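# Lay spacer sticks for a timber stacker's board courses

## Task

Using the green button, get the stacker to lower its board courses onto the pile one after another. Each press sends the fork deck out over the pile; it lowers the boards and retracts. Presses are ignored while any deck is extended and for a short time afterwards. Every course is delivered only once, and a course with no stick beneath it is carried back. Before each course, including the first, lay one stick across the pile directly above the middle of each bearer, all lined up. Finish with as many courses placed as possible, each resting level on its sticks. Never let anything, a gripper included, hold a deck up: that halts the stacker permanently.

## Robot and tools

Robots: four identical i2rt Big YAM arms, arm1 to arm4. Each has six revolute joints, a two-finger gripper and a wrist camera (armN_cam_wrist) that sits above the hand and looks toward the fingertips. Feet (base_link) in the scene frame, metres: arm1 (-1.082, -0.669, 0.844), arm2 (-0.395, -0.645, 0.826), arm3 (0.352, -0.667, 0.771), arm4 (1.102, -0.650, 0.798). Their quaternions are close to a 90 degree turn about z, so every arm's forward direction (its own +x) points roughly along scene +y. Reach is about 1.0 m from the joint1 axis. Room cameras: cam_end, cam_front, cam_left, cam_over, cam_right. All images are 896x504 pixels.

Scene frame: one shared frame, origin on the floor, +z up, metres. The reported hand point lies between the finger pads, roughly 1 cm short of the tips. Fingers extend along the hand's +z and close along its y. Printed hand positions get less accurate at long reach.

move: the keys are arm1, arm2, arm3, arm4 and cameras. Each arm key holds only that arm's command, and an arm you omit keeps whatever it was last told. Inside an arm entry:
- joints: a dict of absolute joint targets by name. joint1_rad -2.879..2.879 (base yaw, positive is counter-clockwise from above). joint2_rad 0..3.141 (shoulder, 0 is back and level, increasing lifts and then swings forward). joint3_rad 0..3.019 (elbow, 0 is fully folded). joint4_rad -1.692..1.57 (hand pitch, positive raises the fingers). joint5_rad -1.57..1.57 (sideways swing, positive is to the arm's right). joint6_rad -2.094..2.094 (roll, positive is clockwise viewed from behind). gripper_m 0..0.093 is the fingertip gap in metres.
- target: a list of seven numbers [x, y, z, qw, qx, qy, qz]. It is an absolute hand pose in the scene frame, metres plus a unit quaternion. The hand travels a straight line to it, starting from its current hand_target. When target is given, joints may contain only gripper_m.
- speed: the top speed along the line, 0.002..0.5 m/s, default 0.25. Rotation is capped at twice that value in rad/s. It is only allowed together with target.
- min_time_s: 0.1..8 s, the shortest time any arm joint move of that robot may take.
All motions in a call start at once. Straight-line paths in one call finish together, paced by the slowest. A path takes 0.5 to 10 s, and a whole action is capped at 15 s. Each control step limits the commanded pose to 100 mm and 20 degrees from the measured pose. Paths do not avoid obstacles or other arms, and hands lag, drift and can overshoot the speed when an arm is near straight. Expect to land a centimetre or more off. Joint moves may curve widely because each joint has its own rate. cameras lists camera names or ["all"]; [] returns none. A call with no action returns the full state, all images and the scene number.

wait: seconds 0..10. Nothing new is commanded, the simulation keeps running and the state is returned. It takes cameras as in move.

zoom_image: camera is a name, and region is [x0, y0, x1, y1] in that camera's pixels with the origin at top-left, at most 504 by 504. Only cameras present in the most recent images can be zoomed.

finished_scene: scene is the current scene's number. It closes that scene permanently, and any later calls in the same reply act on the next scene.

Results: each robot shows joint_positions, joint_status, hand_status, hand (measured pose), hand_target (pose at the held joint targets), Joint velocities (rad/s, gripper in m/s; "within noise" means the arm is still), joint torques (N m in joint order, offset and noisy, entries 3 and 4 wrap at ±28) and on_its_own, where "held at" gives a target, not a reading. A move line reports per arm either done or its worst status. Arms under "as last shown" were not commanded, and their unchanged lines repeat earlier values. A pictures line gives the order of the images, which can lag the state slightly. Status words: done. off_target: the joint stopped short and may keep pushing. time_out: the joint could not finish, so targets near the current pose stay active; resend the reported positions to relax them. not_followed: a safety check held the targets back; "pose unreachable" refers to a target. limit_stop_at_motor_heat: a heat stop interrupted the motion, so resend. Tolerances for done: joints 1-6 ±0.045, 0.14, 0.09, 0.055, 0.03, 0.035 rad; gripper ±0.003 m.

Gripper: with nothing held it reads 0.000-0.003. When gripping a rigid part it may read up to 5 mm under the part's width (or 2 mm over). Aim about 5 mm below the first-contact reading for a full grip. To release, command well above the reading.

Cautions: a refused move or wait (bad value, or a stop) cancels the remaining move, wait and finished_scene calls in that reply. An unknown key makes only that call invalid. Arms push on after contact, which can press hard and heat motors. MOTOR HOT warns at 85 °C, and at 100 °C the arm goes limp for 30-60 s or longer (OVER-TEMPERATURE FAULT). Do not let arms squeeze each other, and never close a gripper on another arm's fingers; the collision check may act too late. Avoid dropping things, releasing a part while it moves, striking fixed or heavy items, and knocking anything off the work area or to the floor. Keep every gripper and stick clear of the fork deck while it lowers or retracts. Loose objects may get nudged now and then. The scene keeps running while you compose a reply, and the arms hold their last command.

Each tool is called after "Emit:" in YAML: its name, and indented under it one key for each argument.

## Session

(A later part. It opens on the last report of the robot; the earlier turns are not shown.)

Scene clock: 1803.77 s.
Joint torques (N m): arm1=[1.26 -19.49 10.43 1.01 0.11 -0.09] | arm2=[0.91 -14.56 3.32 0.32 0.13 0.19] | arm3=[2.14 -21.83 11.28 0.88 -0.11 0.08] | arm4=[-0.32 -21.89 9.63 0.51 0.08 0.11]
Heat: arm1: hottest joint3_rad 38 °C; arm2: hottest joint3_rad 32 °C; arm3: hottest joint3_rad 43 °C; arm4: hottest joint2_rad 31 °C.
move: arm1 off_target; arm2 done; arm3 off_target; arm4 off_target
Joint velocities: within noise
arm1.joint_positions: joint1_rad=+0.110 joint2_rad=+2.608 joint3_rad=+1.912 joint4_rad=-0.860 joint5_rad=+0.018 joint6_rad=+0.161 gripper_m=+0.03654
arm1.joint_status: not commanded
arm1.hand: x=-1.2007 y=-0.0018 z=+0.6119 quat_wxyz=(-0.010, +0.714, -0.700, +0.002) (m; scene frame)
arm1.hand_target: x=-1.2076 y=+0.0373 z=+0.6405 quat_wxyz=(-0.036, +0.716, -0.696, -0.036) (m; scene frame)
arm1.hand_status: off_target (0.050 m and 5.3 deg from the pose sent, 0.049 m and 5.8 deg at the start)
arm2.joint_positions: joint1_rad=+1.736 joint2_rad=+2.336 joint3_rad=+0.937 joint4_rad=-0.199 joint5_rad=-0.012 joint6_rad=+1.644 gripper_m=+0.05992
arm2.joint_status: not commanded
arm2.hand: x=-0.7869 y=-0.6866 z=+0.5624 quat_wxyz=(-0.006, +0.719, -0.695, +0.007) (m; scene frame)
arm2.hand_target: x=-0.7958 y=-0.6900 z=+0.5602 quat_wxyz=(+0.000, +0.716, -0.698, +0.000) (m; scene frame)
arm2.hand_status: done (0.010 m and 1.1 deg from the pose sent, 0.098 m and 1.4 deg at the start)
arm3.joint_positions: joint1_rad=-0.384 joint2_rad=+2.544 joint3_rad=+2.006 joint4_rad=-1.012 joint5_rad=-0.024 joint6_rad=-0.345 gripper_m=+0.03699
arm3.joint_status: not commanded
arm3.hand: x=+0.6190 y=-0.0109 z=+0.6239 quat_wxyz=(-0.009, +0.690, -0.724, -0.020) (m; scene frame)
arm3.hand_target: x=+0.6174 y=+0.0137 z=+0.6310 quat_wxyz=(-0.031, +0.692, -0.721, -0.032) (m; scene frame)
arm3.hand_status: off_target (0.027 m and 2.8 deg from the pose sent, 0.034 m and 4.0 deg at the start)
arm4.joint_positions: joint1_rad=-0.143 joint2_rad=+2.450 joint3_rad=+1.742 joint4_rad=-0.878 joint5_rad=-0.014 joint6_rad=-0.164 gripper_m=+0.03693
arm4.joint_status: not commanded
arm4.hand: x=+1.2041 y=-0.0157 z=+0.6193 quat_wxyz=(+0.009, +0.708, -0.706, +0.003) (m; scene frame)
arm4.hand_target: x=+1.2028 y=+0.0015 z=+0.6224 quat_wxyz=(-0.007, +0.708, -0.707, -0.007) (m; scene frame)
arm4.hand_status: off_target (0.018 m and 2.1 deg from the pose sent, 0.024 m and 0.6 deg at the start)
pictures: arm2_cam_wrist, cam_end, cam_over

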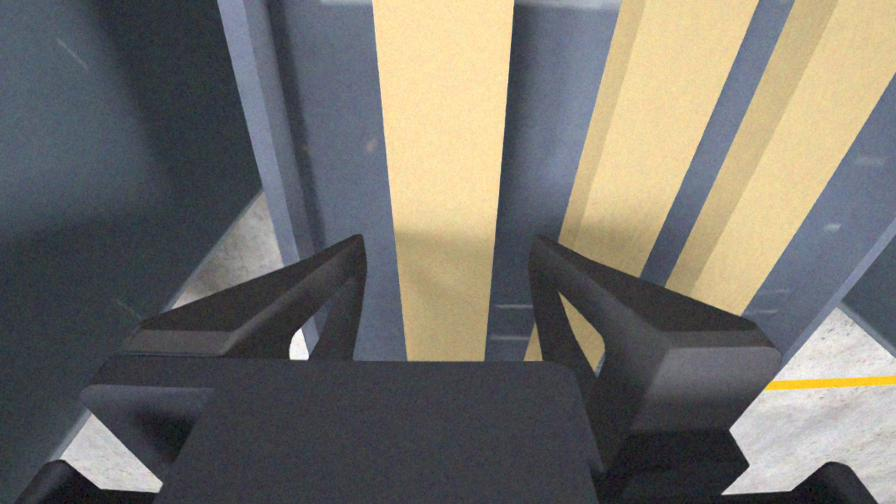

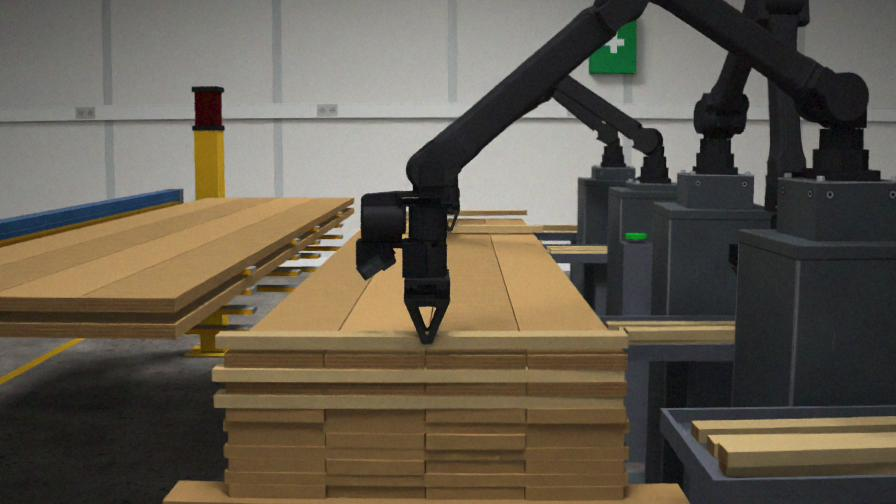

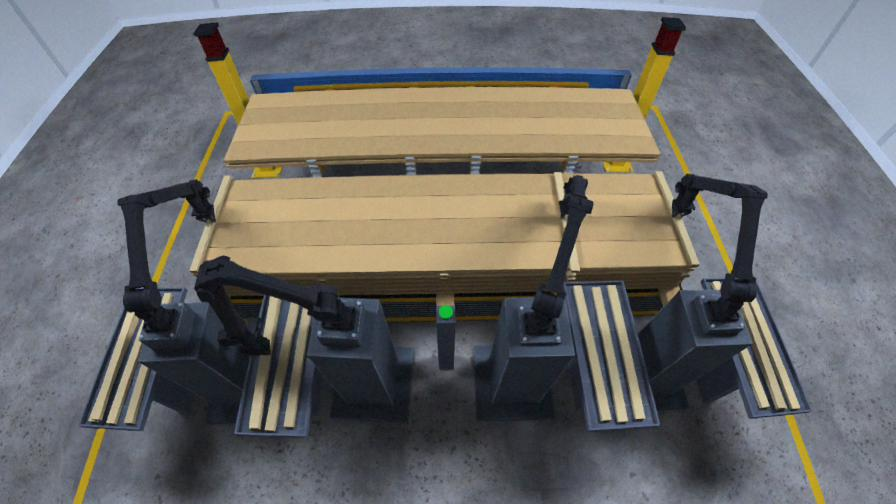

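Emit:
move:
  arm1: {"target": [-1.208, 0.039, 0.624, -0.036, 0.7168, -0.6964, -0.036], "speed": 0.05}
  arm4: {"target": [1.203, 0.002, 0.611, -0.010, 0.7075, -0.7067, -0.010], "speed": 0.05}
  arm3: {"target": [0.608, 0.014, 0.620, -0.031, 0.6922, -0.7217, -0.031], "speed": 0.05}
  arm2: {"target": [-0.795, -0.69, 0.533, 0, 0.7163, -0.6978, 0], "speed": 0.08}
  cameras: ["cam_over", "cam_end", "arm2_cam_wrist"]

Emit:
zoom_image:
  camera: "cam_over"
  region: [530, 150, 610, 280]

Emit:
zoom_image:
  camera: "cam_end"
  region: [200, 150, 650, 400]

Emit:
zoom_image:
  camera: "cam_end"
  region: [430, 180, 570, 250]

Scene clock: 1836.80 s.
Joint torques (N m): arm1=[1.26 -18.96 10.24 1.01 0.1 -0.11] | arm2=[0.91 -14.74 2.71 0.34 0.13 0.19] | arm3=[1.08 -21.48 9.92 0.92 -0.06 0.09] | arm4=[-0.32 -21.89 9.26 0.53 0.03 0.11]
Heat: arm1: hottest joint3_rad 39 °C; arm2: hottest joint3_rad 30 °C; arm3: hottest joint3_rad 40 °C; arm4: hottest joint2_rad 32 °C.
move: arm1 off_target; arm2 done; arm3 off_target; arm4 off_target
Joint velocities: within noise
arm1.joint_positions: joint1_rad=+0.110 joint2_rad=+2.625 joint3_rad=+1.922 joint4_rad=-0.843 joint5_rad=+0.018 joint6_rad=+0.161 gripper_m=+0.03654
arm1.joint_status: not commanded
arm1.hand: x=-1.2011 y=+0.0008 z=+0.6030 quat_wxyz=(-0.012, +0.714, -0.700, -0.002) (m; scene frame)
arm1.hand_target: x=-1.2076 y=+0.0367 z=+0.6262 quat_wxyz=(-0.036, +0.716, -0.696, -0.036) (m; scene frame)
arm1.hand_status: off_target (0.044 m and 4.8 deg from the pose sent, 0.043 m and 5.3 deg at the start)
arm2.joint_positions: joint1_rad=+1.736 joint2_rad=+2.411 joint3_rad=+0.969 joint4_rad=-0.154 joint5_rad=-0.012 joint6_rad=+1.645 gripper_m=+0.05992
arm2.joint_status: not commanded
arm2.hand: x=-0.7878 y=-0.6865 z=+0.5360 quat_wxyz=(-0.005, +0.719, -0.695, +0.006) (m; scene frame)
arm2.hand_target: x=-0.7949 y=-0.6900 z=+0.5332 quat_wxyz=(+0.000, +0.716, -0.698, +0.000) (m; scene frame)
arm2.hand_status: done (0.009 m and 1.0 deg from the pose sent, 0.031 m and 1.1 deg at the start)
arm3.joint_positions: joint1_rad=-0.369 joint2_rad=+2.545 joint3_rad=+2.006 joint4_rad=-0.987 joint5_rad=-0.024 joint6_rad=-0.332 gripper_m=+0.03699
arm3.joint_status: not commanded
arm3.hand: x=+0.6116 y=-0.0017 z=+0.6232 quat_wxyz=(-0.020, +0.691, -0.723, -0.025) (m; scene frame)
arm3.hand_target: x=+0.6077 y=+0.0134 z=+0.6204 quat_wxyz=(-0.031, +0.692, -0.721, -0.031) (m; scene frame)
arm3.hand_status: off_target (0.016 m and 1.4 deg from the pose sent, 0.027 m and 2.8 deg at the start)
arm4.joint_positions: joint1_rad=-0.143 joint2_rad=+2.463 joint3_rad=+1.742 joint4_rad=-0.849 joint5_rad=-0.014 joint6_rad=-0.163 gripper_m=+0.03693
arm4.joint_status: not commanded
arm4.hand: x=+1.2046 y=-0.0127 z=+0.6111 quat_wxyz=(+0.002, +0.708, -0.706, -0.002) (m; scene frame)
arm4.hand_target: x=+1.2028 y=+0.0016 z=+0.6113 quat_wxyz=(-0.010, +0.707, -0.707, -0.010) (m; scene frame)
arm4.hand_status: off_target (0.015 m and 1.7 deg from the pose sent, 0.020 m and 2.6 deg at the start)
pictures: arm2_cam_wrist, cam_end, cam_over

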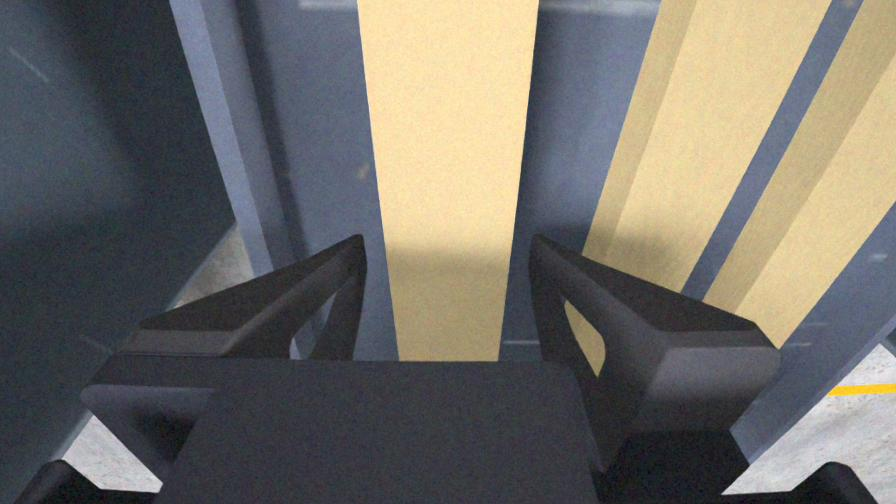

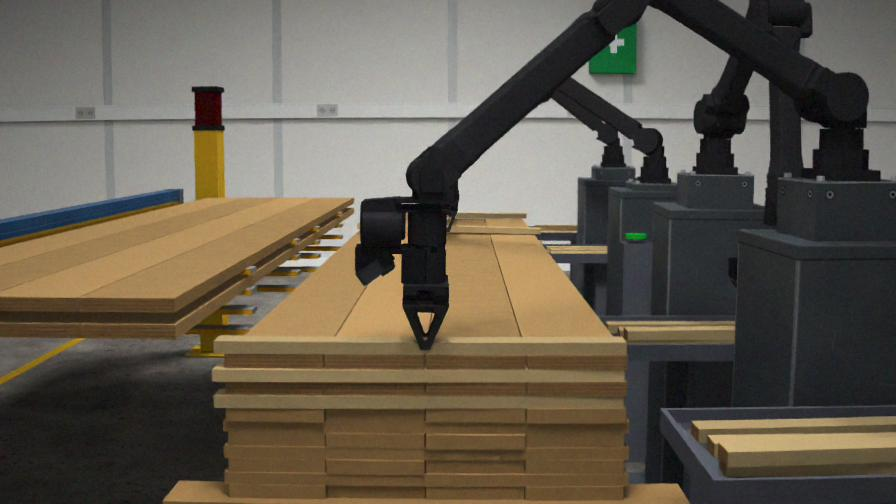

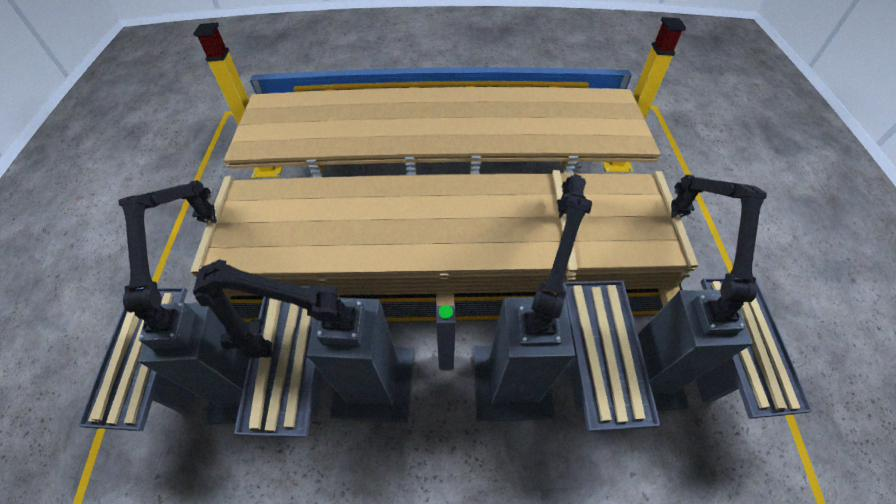

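Scaled by 3.877.

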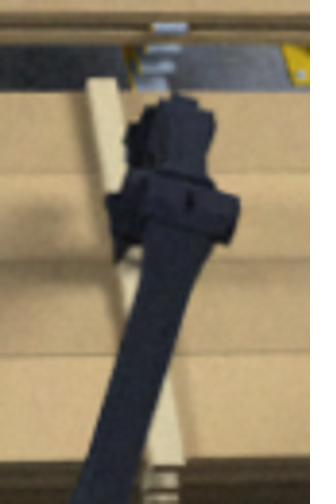

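Scaled by 1.120.

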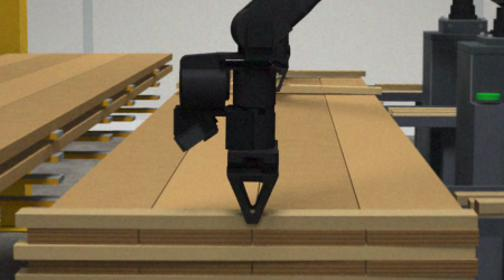

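Scaled by 3.600.

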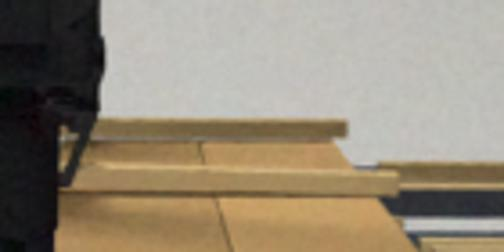

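Emit:
move:
  arm1: {"target": [-1.208, 0.038, 0.617, -0.036, 0.7168, -0.6964, -0.036], "speed": 0.03}
  arm4: {"target": [1.203, 0.002, 0.603, -0.010, 0.7075, -0.7067, -0.010], "speed": 0.03}
  arm3: {"target": [0.608, 0.010, 0.610, -0.025, 0.6922, -0.7217, -0.025], "speed": 0.03}
  arm2: {"joints": {"gripper_m": 0.025}}
  cameras: ["cam_over", "cam_end"]

Emit:
zoom_image:
  camera: "cam_end"
  region: [200, 150, 650, 400]

Emit:
zoom_image:
  camera: "cam_end"
  region: [430, 180, 570, 250]

Scene clock: 1859.03 s.
Joint torques (N m): arm1=[1.32 -18.26 10.29 1.32 0.11 -0.08] | arm2=[0.97 -14.68 2.71 0.32 0.13 0.18] | arm3=[1.9 -20.89 10.13 0.77 0.03 0.06] | arm4=[-0.32 -21.42 9.52 0.61 0.04 0.11]
Heat: arm1: hottest joint3_rad 38 °C; arm2: hottest joint2_rad 29 °C; arm3: hottest joint3_rad 39 °C; arm4: hottest joint2_rad 31 °C.
move: arm1 off_target; arm2 off_target; arm3 off_target; arm4 off_target
Joint velocities: within noise
arm1.joint_positions: joint1_rad=+0.110 joint2_rad=+2.627 joint3_rad=+1.922 joint4_rad=-0.841 joint5_rad=+0.018 joint6_rad=+0.161 gripper_m=+0.03654
arm1.joint_status: not commanded
arm1.hand: x=-1.2012 y=+0.0009 z=+0.6023 quat_wxyz=(-0.013, +0.714, -0.700, -0.003) (m; scene frame)
arm1.hand_target: x=-1.2076 y=+0.0357 z=+0.6192 quat_wxyz=(-0.036, +0.716, -0.696, -0.036) (m; scene frame)
arm1.hand_status: off_target (0.040 m and 4.7 deg from the pose sent, 0.040 m and 4.8 deg at the start)
arm2.joint_positions: joint1_rad=+1.736 joint2_rad=+2.411 joint3_rad=+0.969 joint4_rad=-0.154 joint5_rad=-0.012 joint6_rad=+1.645 gripper_m=+0.03859
arm2.joint_status: gripper_m off_target (ended at +0.03862, target +0.02500)
arm2.hand: x=-0.7878 y=-0.6865 z=+0.5360 quat_wxyz=(-0.005, +0.718, -0.696, +0.006) (m; scene frame)
arm2.hand_target: x=-0.7949 y=-0.6900 z=+0.5332 quat_wxyz=(+0.000, +0.716, -0.698, +0.000) (m; scene frame)
arm2.hand_status: not commanded
arm3.joint_positions: joint1_rad=-0.369 joint2_rad=+2.555 joint3_rad=+2.006 joint4_rad=-0.987 joint5_rad=-0.021 joint6_rad=-0.332 gripper_m=+0.03699
arm3.joint_status: not commanded
arm3.hand: x=+0.6110 y=-0.0046 z=+0.6160 quat_wxyz=(-0.016, +0.691, -0.723, -0.021) (m; scene frame)
arm3.hand_target: x=+0.6076 y=+0.0093 z=+0.6103 quat_wxyz=(-0.025, +0.692, -0.721, -0.025) (m; scene frame)
arm3.hand_status: off_target (0.016 m and 1.1 deg from the pose sent, 0.018 m and 0.6 deg at the start)
arm4.joint_positions: joint1_rad=-0.143 joint2_rad=+2.471 joint3_rad=+1.742 joint4_rad=-0.840 joint5_rad=-0.014 joint6_rad=-0.163 gripper_m=+0.03693
arm4.joint_status: not commanded
arm4.hand: x=+1.2046 y=-0.0131 z=+0.6061 quat_wxyz=(+0.002, +0.708, -0.706, -0.002) (m; scene frame)
arm4.hand_target: x=+1.2028 y=+0.0016 z=+0.6035 quat_wxyz=(-0.010, +0.708, -0.707, -0.010) (m; scene frame)
arm4.hand_status: off_target (0.015 m and 1.7 deg from the pose sent, 0.017 m and 1.7 deg at the start)
pictures: cam_end, cam_over

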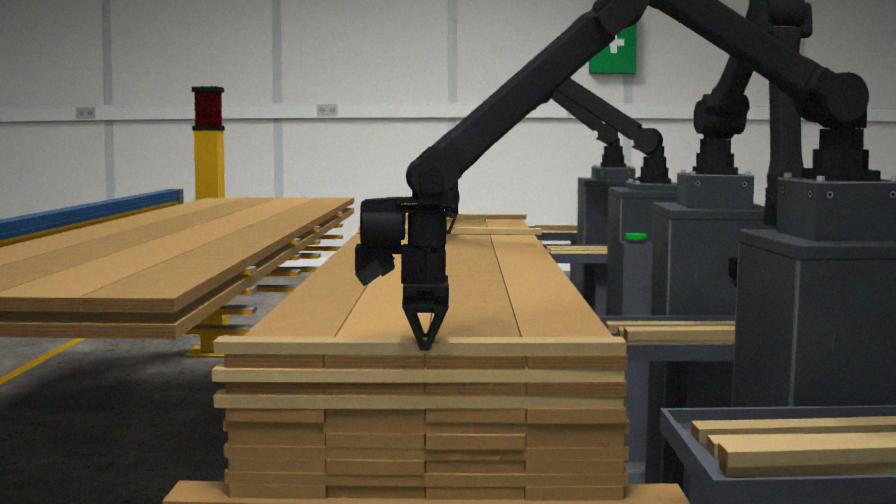

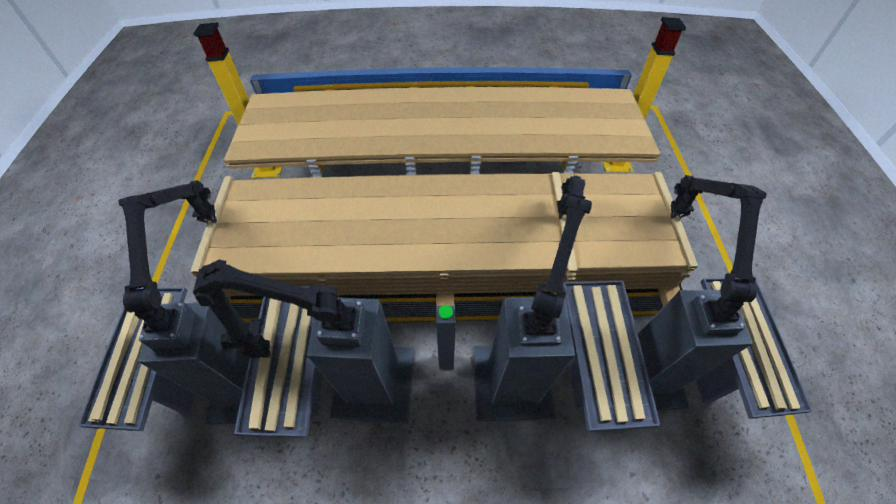

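Scaled by 1.120.

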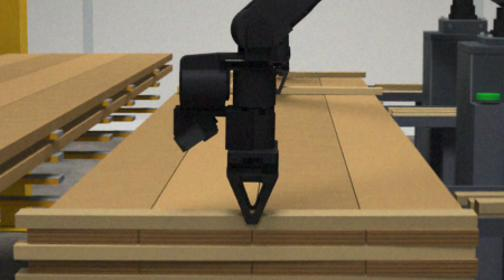

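Scaled by 3.600.

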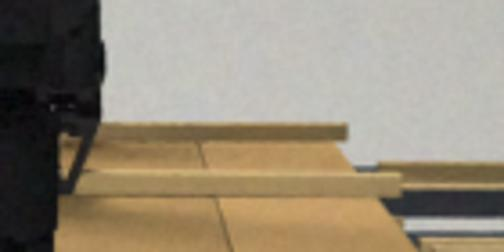

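Emit:
move:
  arm1: {"target": [-1.208, 0.038, 0.617, -0.036, 0.7168, -0.6964, -0.036], "speed": 0.03, "joints": {"gripper_m": 0.06}}
  arm4: {"target": [1.203, 0.003, 0.597, -0.010, 0.7075, -0.7067, -0.010], "speed": 0.03}
  arm3: {"target": [0.608, 0.010, 0.603, -0.025, 0.6922, -0.7217, -0.025], "speed": 0.03}
  arm2: {"target": [-0.790, -0.69, 0.57, 0, 0.7163, -0.6978, 0], "speed": 0.1}
  cameras: ["cam_over", "cam_end"]

Emit:
zoom_image:
  camera: "cam_end"
  region: [430, 180, 570, 250]

Emit:
zoom_image:
  camera: "cam_over"
  region: [530, 150, 610, 280]

Scene clock: 1873.20 s.
Joint torques (N m): arm1=[1.44 -18.02 9.84 0.87 0.11 -0.09] | arm2=[1.03 -16.73 1.22 -0.43 0.13 0.18] | arm3=[1.9 -20.01 10.19 1.13 0.03 0.06] | arm4=[-0.26 -20.6 10.04 0.81 0.04 0.11]
Heat: arm1: hottest joint3_rad 37 °C; arm2: hottest joint2_rad 29 °C; arm3: hottest joint3_rad 39 °C; arm4: hottest joint2_rad 30 °C.
move: arm1 off_target; arm2 done; arm3 off_target; arm4 off_target
Joint velocities: within noise
arm1.joint_positions: joint1_rad=+0.110 joint2_rad=+2.627 joint3_rad=+1.935 joint4_rad=-0.831 joint5_rad=+0.018 joint6_rad=+0.161 gripper_m=+0.05996
arm1.joint_status: all done
arm1.hand: x=-1.2028 y=+0.0095 z=+0.6062 quat_wxyz=(-0.019, +0.714, -0.700, -0.012) (m; scene frame)
arm1.hand_target: x=-1.2078 y=+0.0366 z=+0.6185 quat_wxyz=(-0.036, +0.716, -0.696, -0.036) (m; scene frame)
arm1.hand_status: off_target (0.031 m and 3.4 deg from the pose sent, 0.040 m and 4.7 deg at the start)
arm2.joint_positions: joint1_rad=+1.736 joint2_rad=+2.333 joint3_rad=+0.933 joint4_rad=-0.182 joint5_rad=-0.012 joint6_rad=+1.646 gripper_m=+0.03859
arm2.joint_status: not commanded
arm2.hand: x=-0.7898 y=-0.6869 z=+0.5635 quat_wxyz=(+0.001, +0.718, -0.696, +0.002) (m; scene frame)
arm2.hand_target: x=-0.7900 y=-0.6900 z=+0.5698 quat_wxyz=(+0.000, +0.716, -0.698, +0.000) (m; scene frame)
arm2.hand_status: done (0.007 m and 0.4 deg from the pose sent, 0.034 m and 0.9 deg at the start)
arm3.joint_positions: joint1_rad=-0.369 joint2_rad=+2.556 joint3_rad=+2.006 joint4_rad=-0.987 joint5_rad=-0.021 joint6_rad=-0.332 gripper_m=+0.03699
arm3.joint_status: not commanded
arm3.hand: x=+0.6110 y=-0.0047 z=+0.6158 quat_wxyz=(-0.016, +0.691, -0.723, -0.021) (m; scene frame)
arm3.hand_target: x=+0.6075 y=+0.0090 z=+0.6034 quat_wxyz=(-0.025, +0.692, -0.721, -0.025) (m; scene frame)
arm3.hand_status: off_target (0.020 m and 1.2 deg from the pose sent, 0.020 m and 1.1 deg at the start)
arm4.joint_positions: joint1_rad=-0.143 joint2_rad=+2.471 joint3_rad=+1.742 joint4_rad=-0.840 joint5_rad=-0.014 joint6_rad=-0.163 gripper_m=+0.03693
arm4.joint_status: not commanded
arm4.hand: x=+1.2046 y=-0.0132 z=+0.6059 quat_wxyz=(+0.002, +0.708, -0.706, -0.002) (m; scene frame)
arm4.hand_target: x=+1.2028 y=+0.0023 z=+0.5977 quat_wxyz=(-0.010, +0.708, -0.707, -0.010) (m; scene frame)
arm4.hand_status: off_target (0.019 m and 1.7 deg from the pose sent, 0.019 m and 1.7 deg at the start)
pictures: cam_end, cam_over

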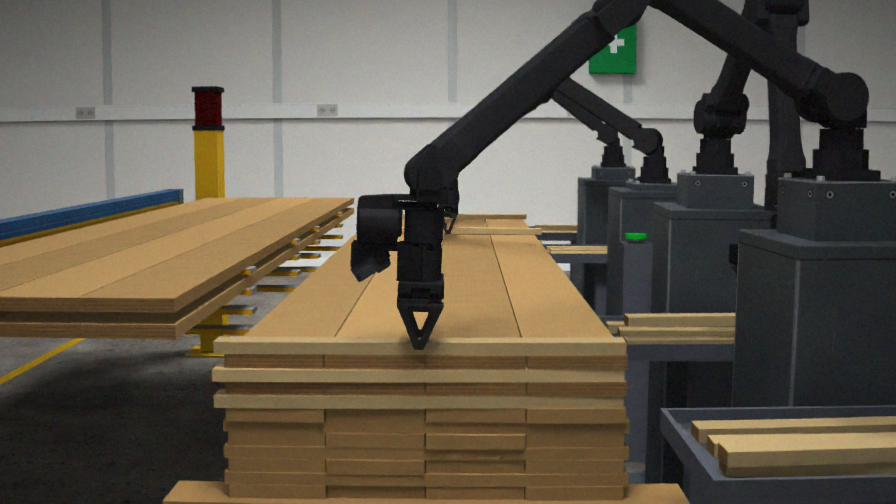

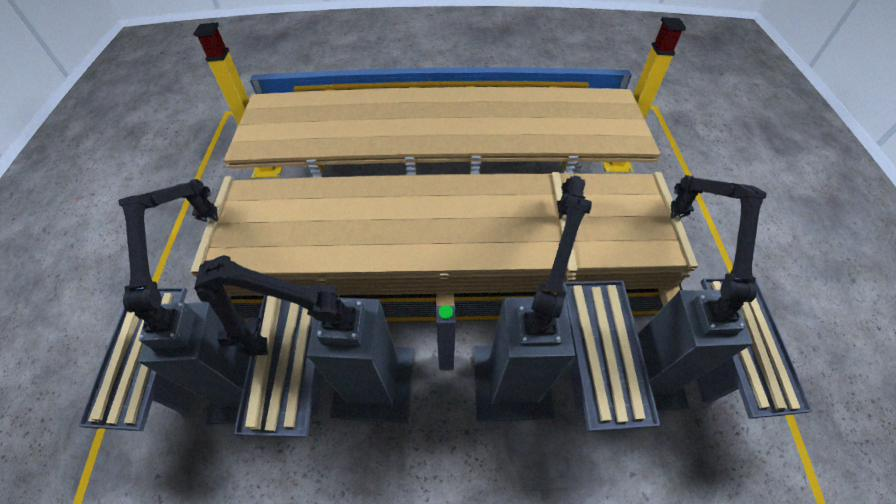

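Scaled by 3.600.

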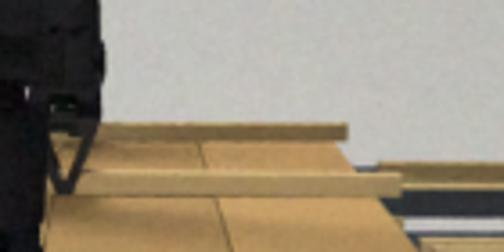

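Scaled by 3.877.

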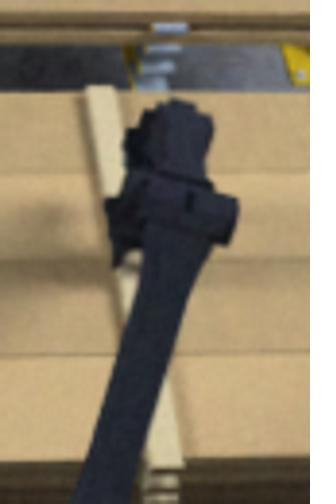

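Emit:
move:
  arm2: {"target": [-0.788, -0.69, 0.69, 0, 0.7163, -0.6978, 0], "speed": 0.2}
  arm1: {"target": [-1.208, 0.037, 0.69, -0.025, 0.7168, -0.6964, -0.025], "speed": 0.1}
  cameras: ["cam_front", "cam_right", "cam_left"]

Scene clock: 1885.57 s.
Joint torques (N m): arm1=[1.26 -19.96 9.76 -0.18 0.01 -0.09] | arm2=[0.85 -15.09 4.1 -0.46 0.13 0.16] | arm3=[1.9 -20.13 10.18 1.11 0.03 0.07] | arm4=[-0.26 -20.54 10.06 0.81 0.04 0.11]
Heat: arm1: hottest joint3_rad 38 °C; arm2: hottest joint2_rad 29 °C; arm3: hottest joint3_rad 38 °C; arm4: hottest joint2_rad 29 °C.
move: arm1 off_target; arm2 done
Joint velocities: within noise
arm1.joint_positions: joint1_rad=+0.110 joint2_rad=+2.541 joint3_rad=+1.935 joint4_rad=-0.943 joint5_rad=+0.015 joint6_rad=+0.161 gripper_m=+0.05996
arm1.joint_status: not commanded
arm1.hand: x=-1.2035 y=+0.0108 z=+0.6625 quat_wxyz=(-0.010, +0.714, -0.700, -0.002) (m; scene frame)
arm1.hand_target: x=-1.2078 y=+0.0357 z=+0.6908 quat_wxyz=(-0.025, +0.717, -0.696, -0.025) (m; scene frame)
arm1.hand_status: off_target (0.038 m and 3.2 deg from the pose sent, 0.088 m and 1.8 deg at the start)
arm2.joint_positions: joint1_rad=+1.736 joint2_rad=+1.989 joint3_rad=+0.849 joint4_rad=-0.444 joint5_rad=-0.012 joint6_rad=+1.646 gripper_m=+0.03859
arm2.joint_status: not commanded
arm2.hand: x=-0.7878 y=-0.6876 z=+0.6842 quat_wxyz=(+0.000, +0.718, -0.696, +0.003) (m; scene frame)
arm2.hand_target: x=-0.7879 y=-0.6900 z=+0.6898 quat_wxyz=(+0.000, +0.716, -0.698, +0.000) (m; scene frame)
arm2.hand_status: done (0.006 m and 0.4 deg from the pose sent, 0.127 m and 0.4 deg at the start)
arm3, arm4: as last shown
pictures: cam_front, cam_left, cam_right

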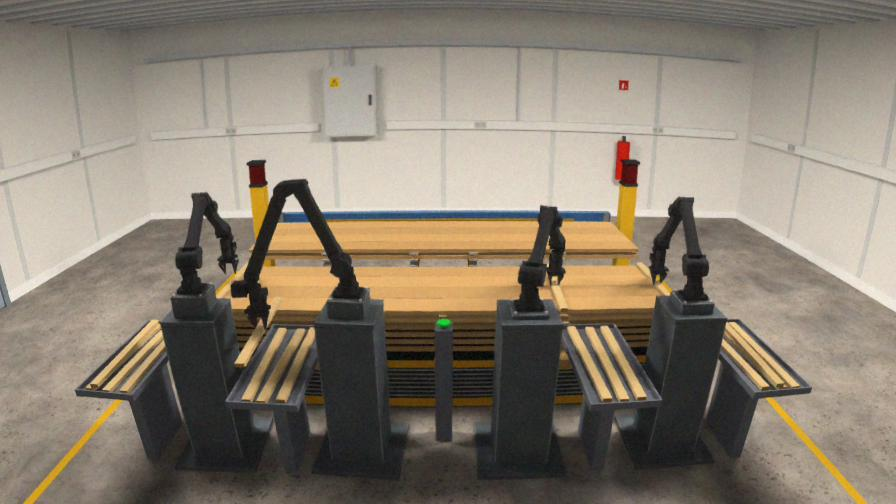

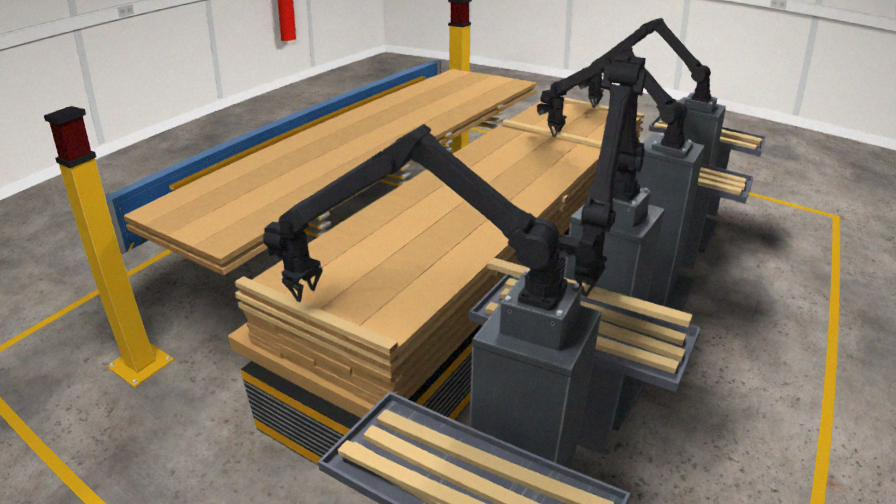

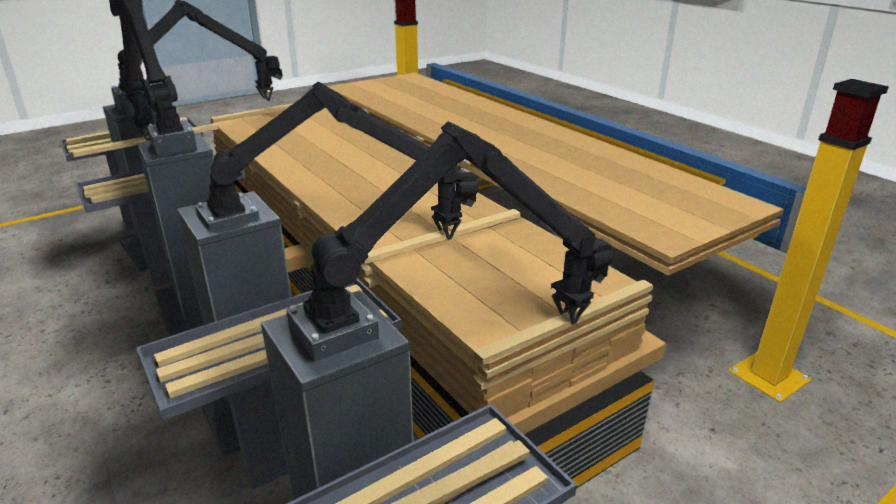

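Emit:
zoom_image:
  camera: "cam_right"
  region: [340, 200, 540, 400]

Emit:
zoom_image:
  camera: "cam_front"
  region: [520, 260, 680, 380]

Emit:
zoom_image:
  camera: "cam_left"
  region: [220, 240, 440, 400]

Scaled by 2.520.

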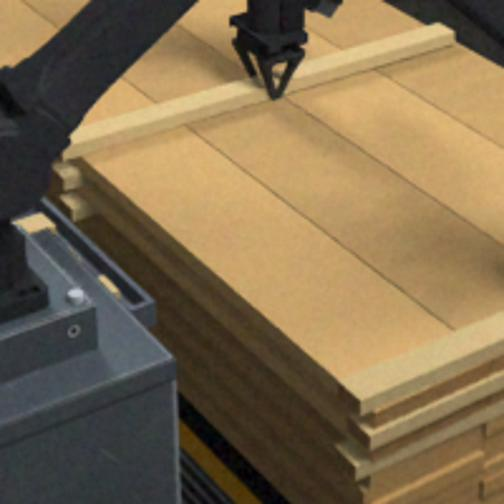

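Scaled by 3.150.

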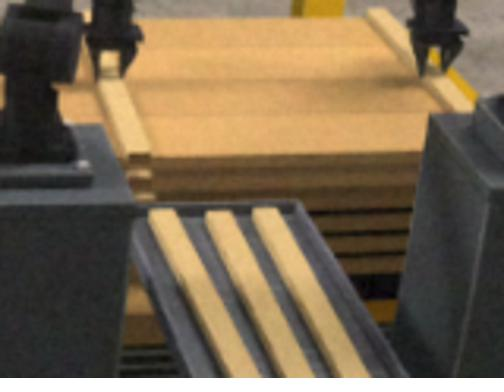

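Scaled by 2.291.

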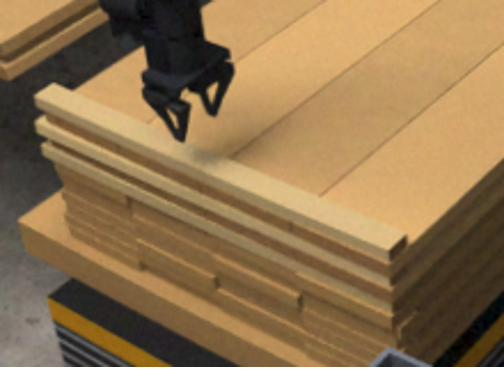

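Emit:
move:
  arm4: {"target": [1.203, 0.003, 0.604, -0.010, 0.7075, -0.7067, -0.010], "speed": 0.03, "joints": {"gripper_m": 0.06}}
  arm3: {"target": [0.608, 0.010, 0.609, -0.025, 0.6922, -0.7217, -0.025], "speed": 0.03, "joints": {"gripper_m": 0.06}}
  arm2: {"target": [-0.70, -0.30, 0.85, 0, 0.7071, -0.7071, 0], "speed": 0.3}
  arm1: {"target": [-1.26, -0.12, 0.86, 0, 0.7071, -0.7071, 0], "speed": 0.3}
  cameras: []

Emit:
move:
  arm4: {"target": [1.204, 0.003, 0.68, -0.010, 0.7075, -0.7067, -0.010], "speed": 0.1}
  arm3: {"target": [0.611, 0.010, 0.685, -0.02, 0.6922, -0.7217, -0.02], "speed": 0.1}
  arm2: {"target": [-0.606, 0.025, 0.77, -0.022, 0.7125, -0.7011, -0.022], "speed": 0.3}
  arm1: {"target": [-1.42, -0.37, 0.96, 0, 0.7071, -0.7071, 0], "speed": 0.35}
  cameras: ["cam_end", "cam_over", "arm1_cam_wrist"]

Emit:
zoom_image:
  camera: "cam_end"
  region: [200, 150, 650, 400]

Emit:
zoom_image:
  camera: "cam_over"
  region: [290, 140, 370, 270]

Emit:
zoom_image:
  camera: "cam_over"
  region: [530, 150, 710, 280]

Scene clock: 1920.57 s.
Joint torques (N m): arm1=[1.9 -15.62 6.04 -0.25 0.03 0.12] | arm2=[0.32 -14.27 12.85 -0.5 -0.12 -0.09] | arm3=[1.85 -20.84 10.18 0.58 0.04 0.06] | arm4=[-0.32 -21.48 9.87 0.2 0.04 0.1]
Heat: arm1: hottest joint3_rad 39 °C; arm2: hottest joint2_rad 29 °C; arm3: hottest joint3_rad 38 °C; arm4: hottest joint2_rad 29 °C.
move: arm1 done; arm2 off_target; arm3 off_target; arm4 off_target
Joint velocities: within noise
arm1.joint_positions: joint1_rad=+0.234 joint2_rad=+2.011 joint3_rad=+1.509 joint4_rad=-1.060 joint5_rad=+0.004 joint6_rad=+0.301 gripper_m=+0.05996
arm1.joint_status: not commanded
arm1.hand: x=-1.2560 y=-0.1140 z=+0.8531 quat_wxyz=(-0.002, +0.708, -0.706, +0.000) (m; scene frame)
arm1.hand_target: x=-1.2599 y=-0.1199 z=+0.8598 quat_wxyz=(+0.000, +0.707, -0.707, +0.000) (m; scene frame)
arm1.hand_status: done (0.010 m and 0.3 deg from the pose sent, 0.244 m and 1.6 deg at the start)
arm2.joint_positions: joint1_rad=+0.786 joint2_rad=+1.749 joint3_rad=+1.061 joint4_rad=-0.941 joint5_rad=+0.007 joint6_rad=+0.742 gripper_m=+0.03859
arm2.joint_status: not commanded
arm2.hand: x=-0.6841 y=-0.3183 z=+0.8329 quat_wxyz=(-0.001, +0.702, -0.712, +0.023) (m; scene frame)
arm2.hand_target: x=-0.6993 y=-0.3007 z=+0.8505 quat_wxyz=(+0.000, +0.707, -0.707, +0.000) (m; scene frame)
arm2.hand_status: off_target (0.030 m and 2.7 deg from the pose sent, 0.431 m and 1.8 deg at the start)
arm3.joint_positions: joint1_rad=-0.369 joint2_rad=+2.556 joint3_rad=+2.006 joint4_rad=-0.980 joint5_rad=-0.021 joint6_rad=-0.332 gripper_m=+0.05991
arm3.joint_status: all done
arm3.hand: x=+0.6117 y=-0.0031 z=+0.6158 quat_wxyz=(-0.019, +0.691, -0.723, -0.023) (m; scene frame)
arm3.hand_target: x=+0.6077 y=+0.0093 z=+0.6092 quat_wxyz=(-0.025, +0.692, -0.721, -0.025) (m; scene frame)
arm3.hand_status: off_target (0.015 m and 0.8 deg from the pose sent, 0.016 m and 1.1 deg at the start)
arm4.joint_positions: joint1_rad=-0.143 joint2_rad=+2.472 joint3_rad=+1.742 joint4_rad=-0.832 joint5_rad=-0.014 joint6_rad=-0.163 gripper_m=+0.05991
arm4.joint_status: all done
arm4.hand: x=+1.2049 y=-0.0113 z=+0.6057 quat_wxyz=(-0.001, +0.708, -0.706, -0.004) (m; scene frame)
arm4.hand_target: x=+1.2028 y=+0.0026 z=+0.6043 quat_wxyz=(-0.010, +0.707, -0.707, -0.010) (m; scene frame)
arm4.hand_status: off_target (0.015 m and 1.3 deg from the pose sent, 0.017 m and 1.7 deg at the start)
pictures: none
No camera images: "cameras" was empty.

Scene clock: 1922.87 s.
Joint torques (N m): arm1=[1.55 -10.34 6.75 -0.25 0.29 0.11] | arm2=[0.79 -23.24 15.01 -0.39 -0.05 -0.1] | arm3=[1.67 -24.35 10.62 0.08 0.1 0.04] | arm4=[-0.5 -23.71 8.91 -0.4 0.04 0.08]
Heat: arm1: hottest joint3_rad 38 °C; arm2: hottest joint2_rad 29 °C; arm3: hottest joint3_rad 38 °C; arm4: hottest joint2_rad 29 °C.
move: arm1 done; arm2 off_target; arm3 off_target; arm4 off_target
Joint velocities: within noise
arm1.joint_positions: joint1_rad=+0.777 joint2_rad=+1.597 joint3_rad=+1.207 joint4_rad=-1.173 joint5_rad=+0.001 joint6_rad=+0.837 gripper_m=+0.05996
arm1.joint_status: not commanded
arm1.hand: x=-1.4232 y=-0.3669 z=+0.9558 quat_wxyz=(+0.002, +0.711, -0.703, -0.001) (m; scene frame)
arm1.hand_target: x=-1.4201 y=-0.3700 z=+0.9600 quat_wxyz=(+0.000, +0.707, -0.707, +0.000) (m; scene frame)
arm1.hand_status: done (0.006 m and 0.7 deg from the pose sent, 0.322 m and 0.3 deg at the start)
arm2.joint_positions: joint1_rad=+0.367 joint2_rad=+2.373 joint3_rad=+1.874 joint4_rad=-1.078 joint5_rad=+0.028 joint6_rad=+0.310 gripper_m=+0.03859
arm2.joint_status: not commanded
arm2.hand: x=-0.5961 y=+0.0003 z=+0.7471 quat_wxyz=(-0.010, +0.707, -0.707, +0.003) (m; scene frame)
arm2.hand_target: x=-0.6055 y=+0.0234 z=+0.7709 quat_wxyz=(-0.023, +0.712, -0.701, -0.022) (m; scene frame)
arm2.hand_status: off_target (0.035 m and 3.3 deg from the pose sent, 0.358 m and 6.0 deg at the start)
arm3.joint_positions: joint1_rad=-0.369 joint2_rad=+2.496 joint3_rad=+2.023 joint4_rad=-1.102 joint5_rad=-0.019 joint6_rad=-0.332 gripper_m=+0.05991
arm3.joint_status: not commanded
arm3.hand: x=+0.6096 y=-0.0101 z=+0.6618 quat_wxyz=(+0.001, +0.691, -0.723, -0.012) (m; scene frame)
arm3.hand_target: x=+0.6106 y=+0.0092 z=+0.6855 quat_wxyz=(-0.020, +0.692, -0.721, -0.020) (m; scene frame)
arm3.hand_status: off_target (0.031 m and 2.6 deg from the pose sent, 0.070 m and 0.4 deg at the start)
arm4.joint_positions: joint1_rad=-0.143 joint2_rad=+2.374 joint3_rad=+1.742 joint4_rad=-0.925 joint5_rad=-0.014 joint6_rad=-0.163 gripper_m=+0.05991
arm4.joint_status: not commanded
arm4.hand: x=+1.2052 y=-0.0058 z=+0.6671 quat_wxyz=(-0.003, +0.708, -0.706, -0.005) (m; scene frame)
arm4.hand_target: x=+1.2039 y=+0.0029 z=+0.6801 quat_wxyz=(-0.010, +0.707, -0.707, -0.010) (m; scene frame)
arm4.hand_status: off_target (0.016 m and 1.0 deg from the pose sent, 0.076 m and 1.3 deg at the start)
pictures: arm1_cam_wrist, cam_end, cam_over

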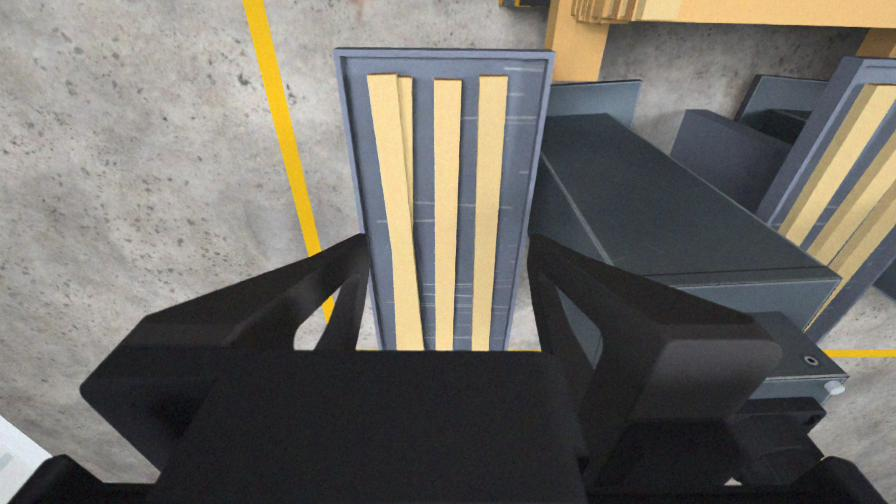

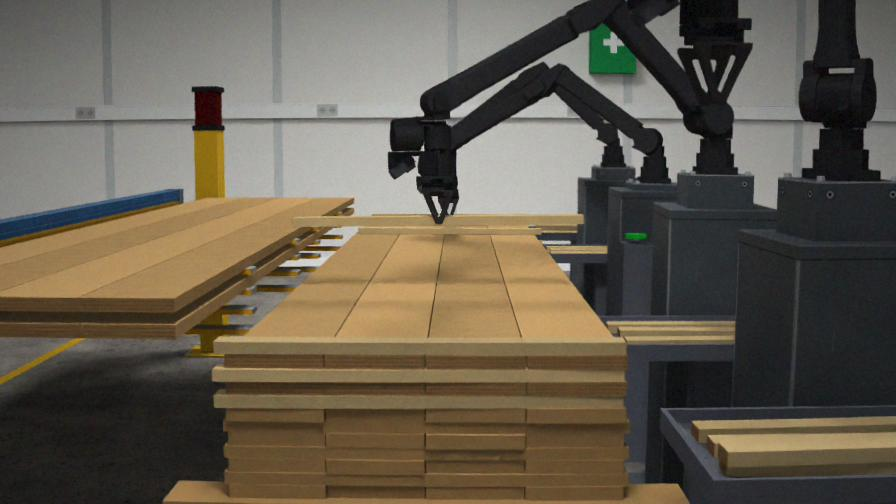

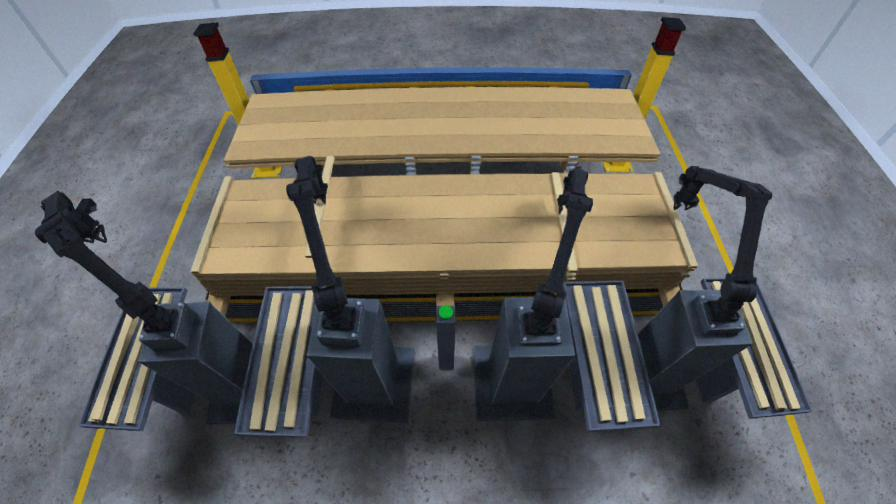

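Scaled by 1.120.

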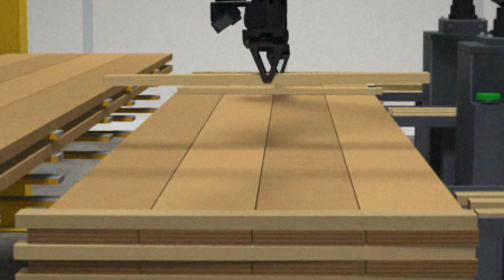

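Scaled by 3.877.

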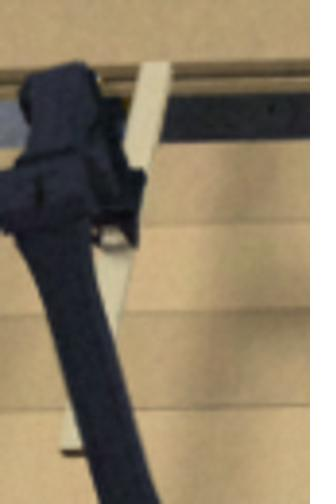

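Scaled by 2.800.

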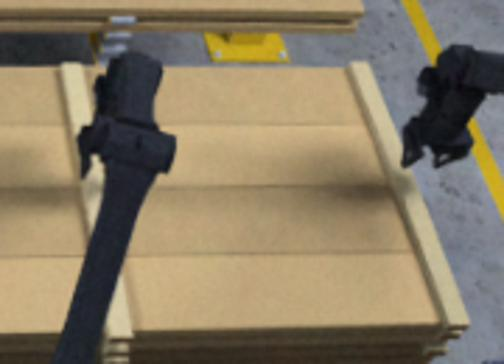

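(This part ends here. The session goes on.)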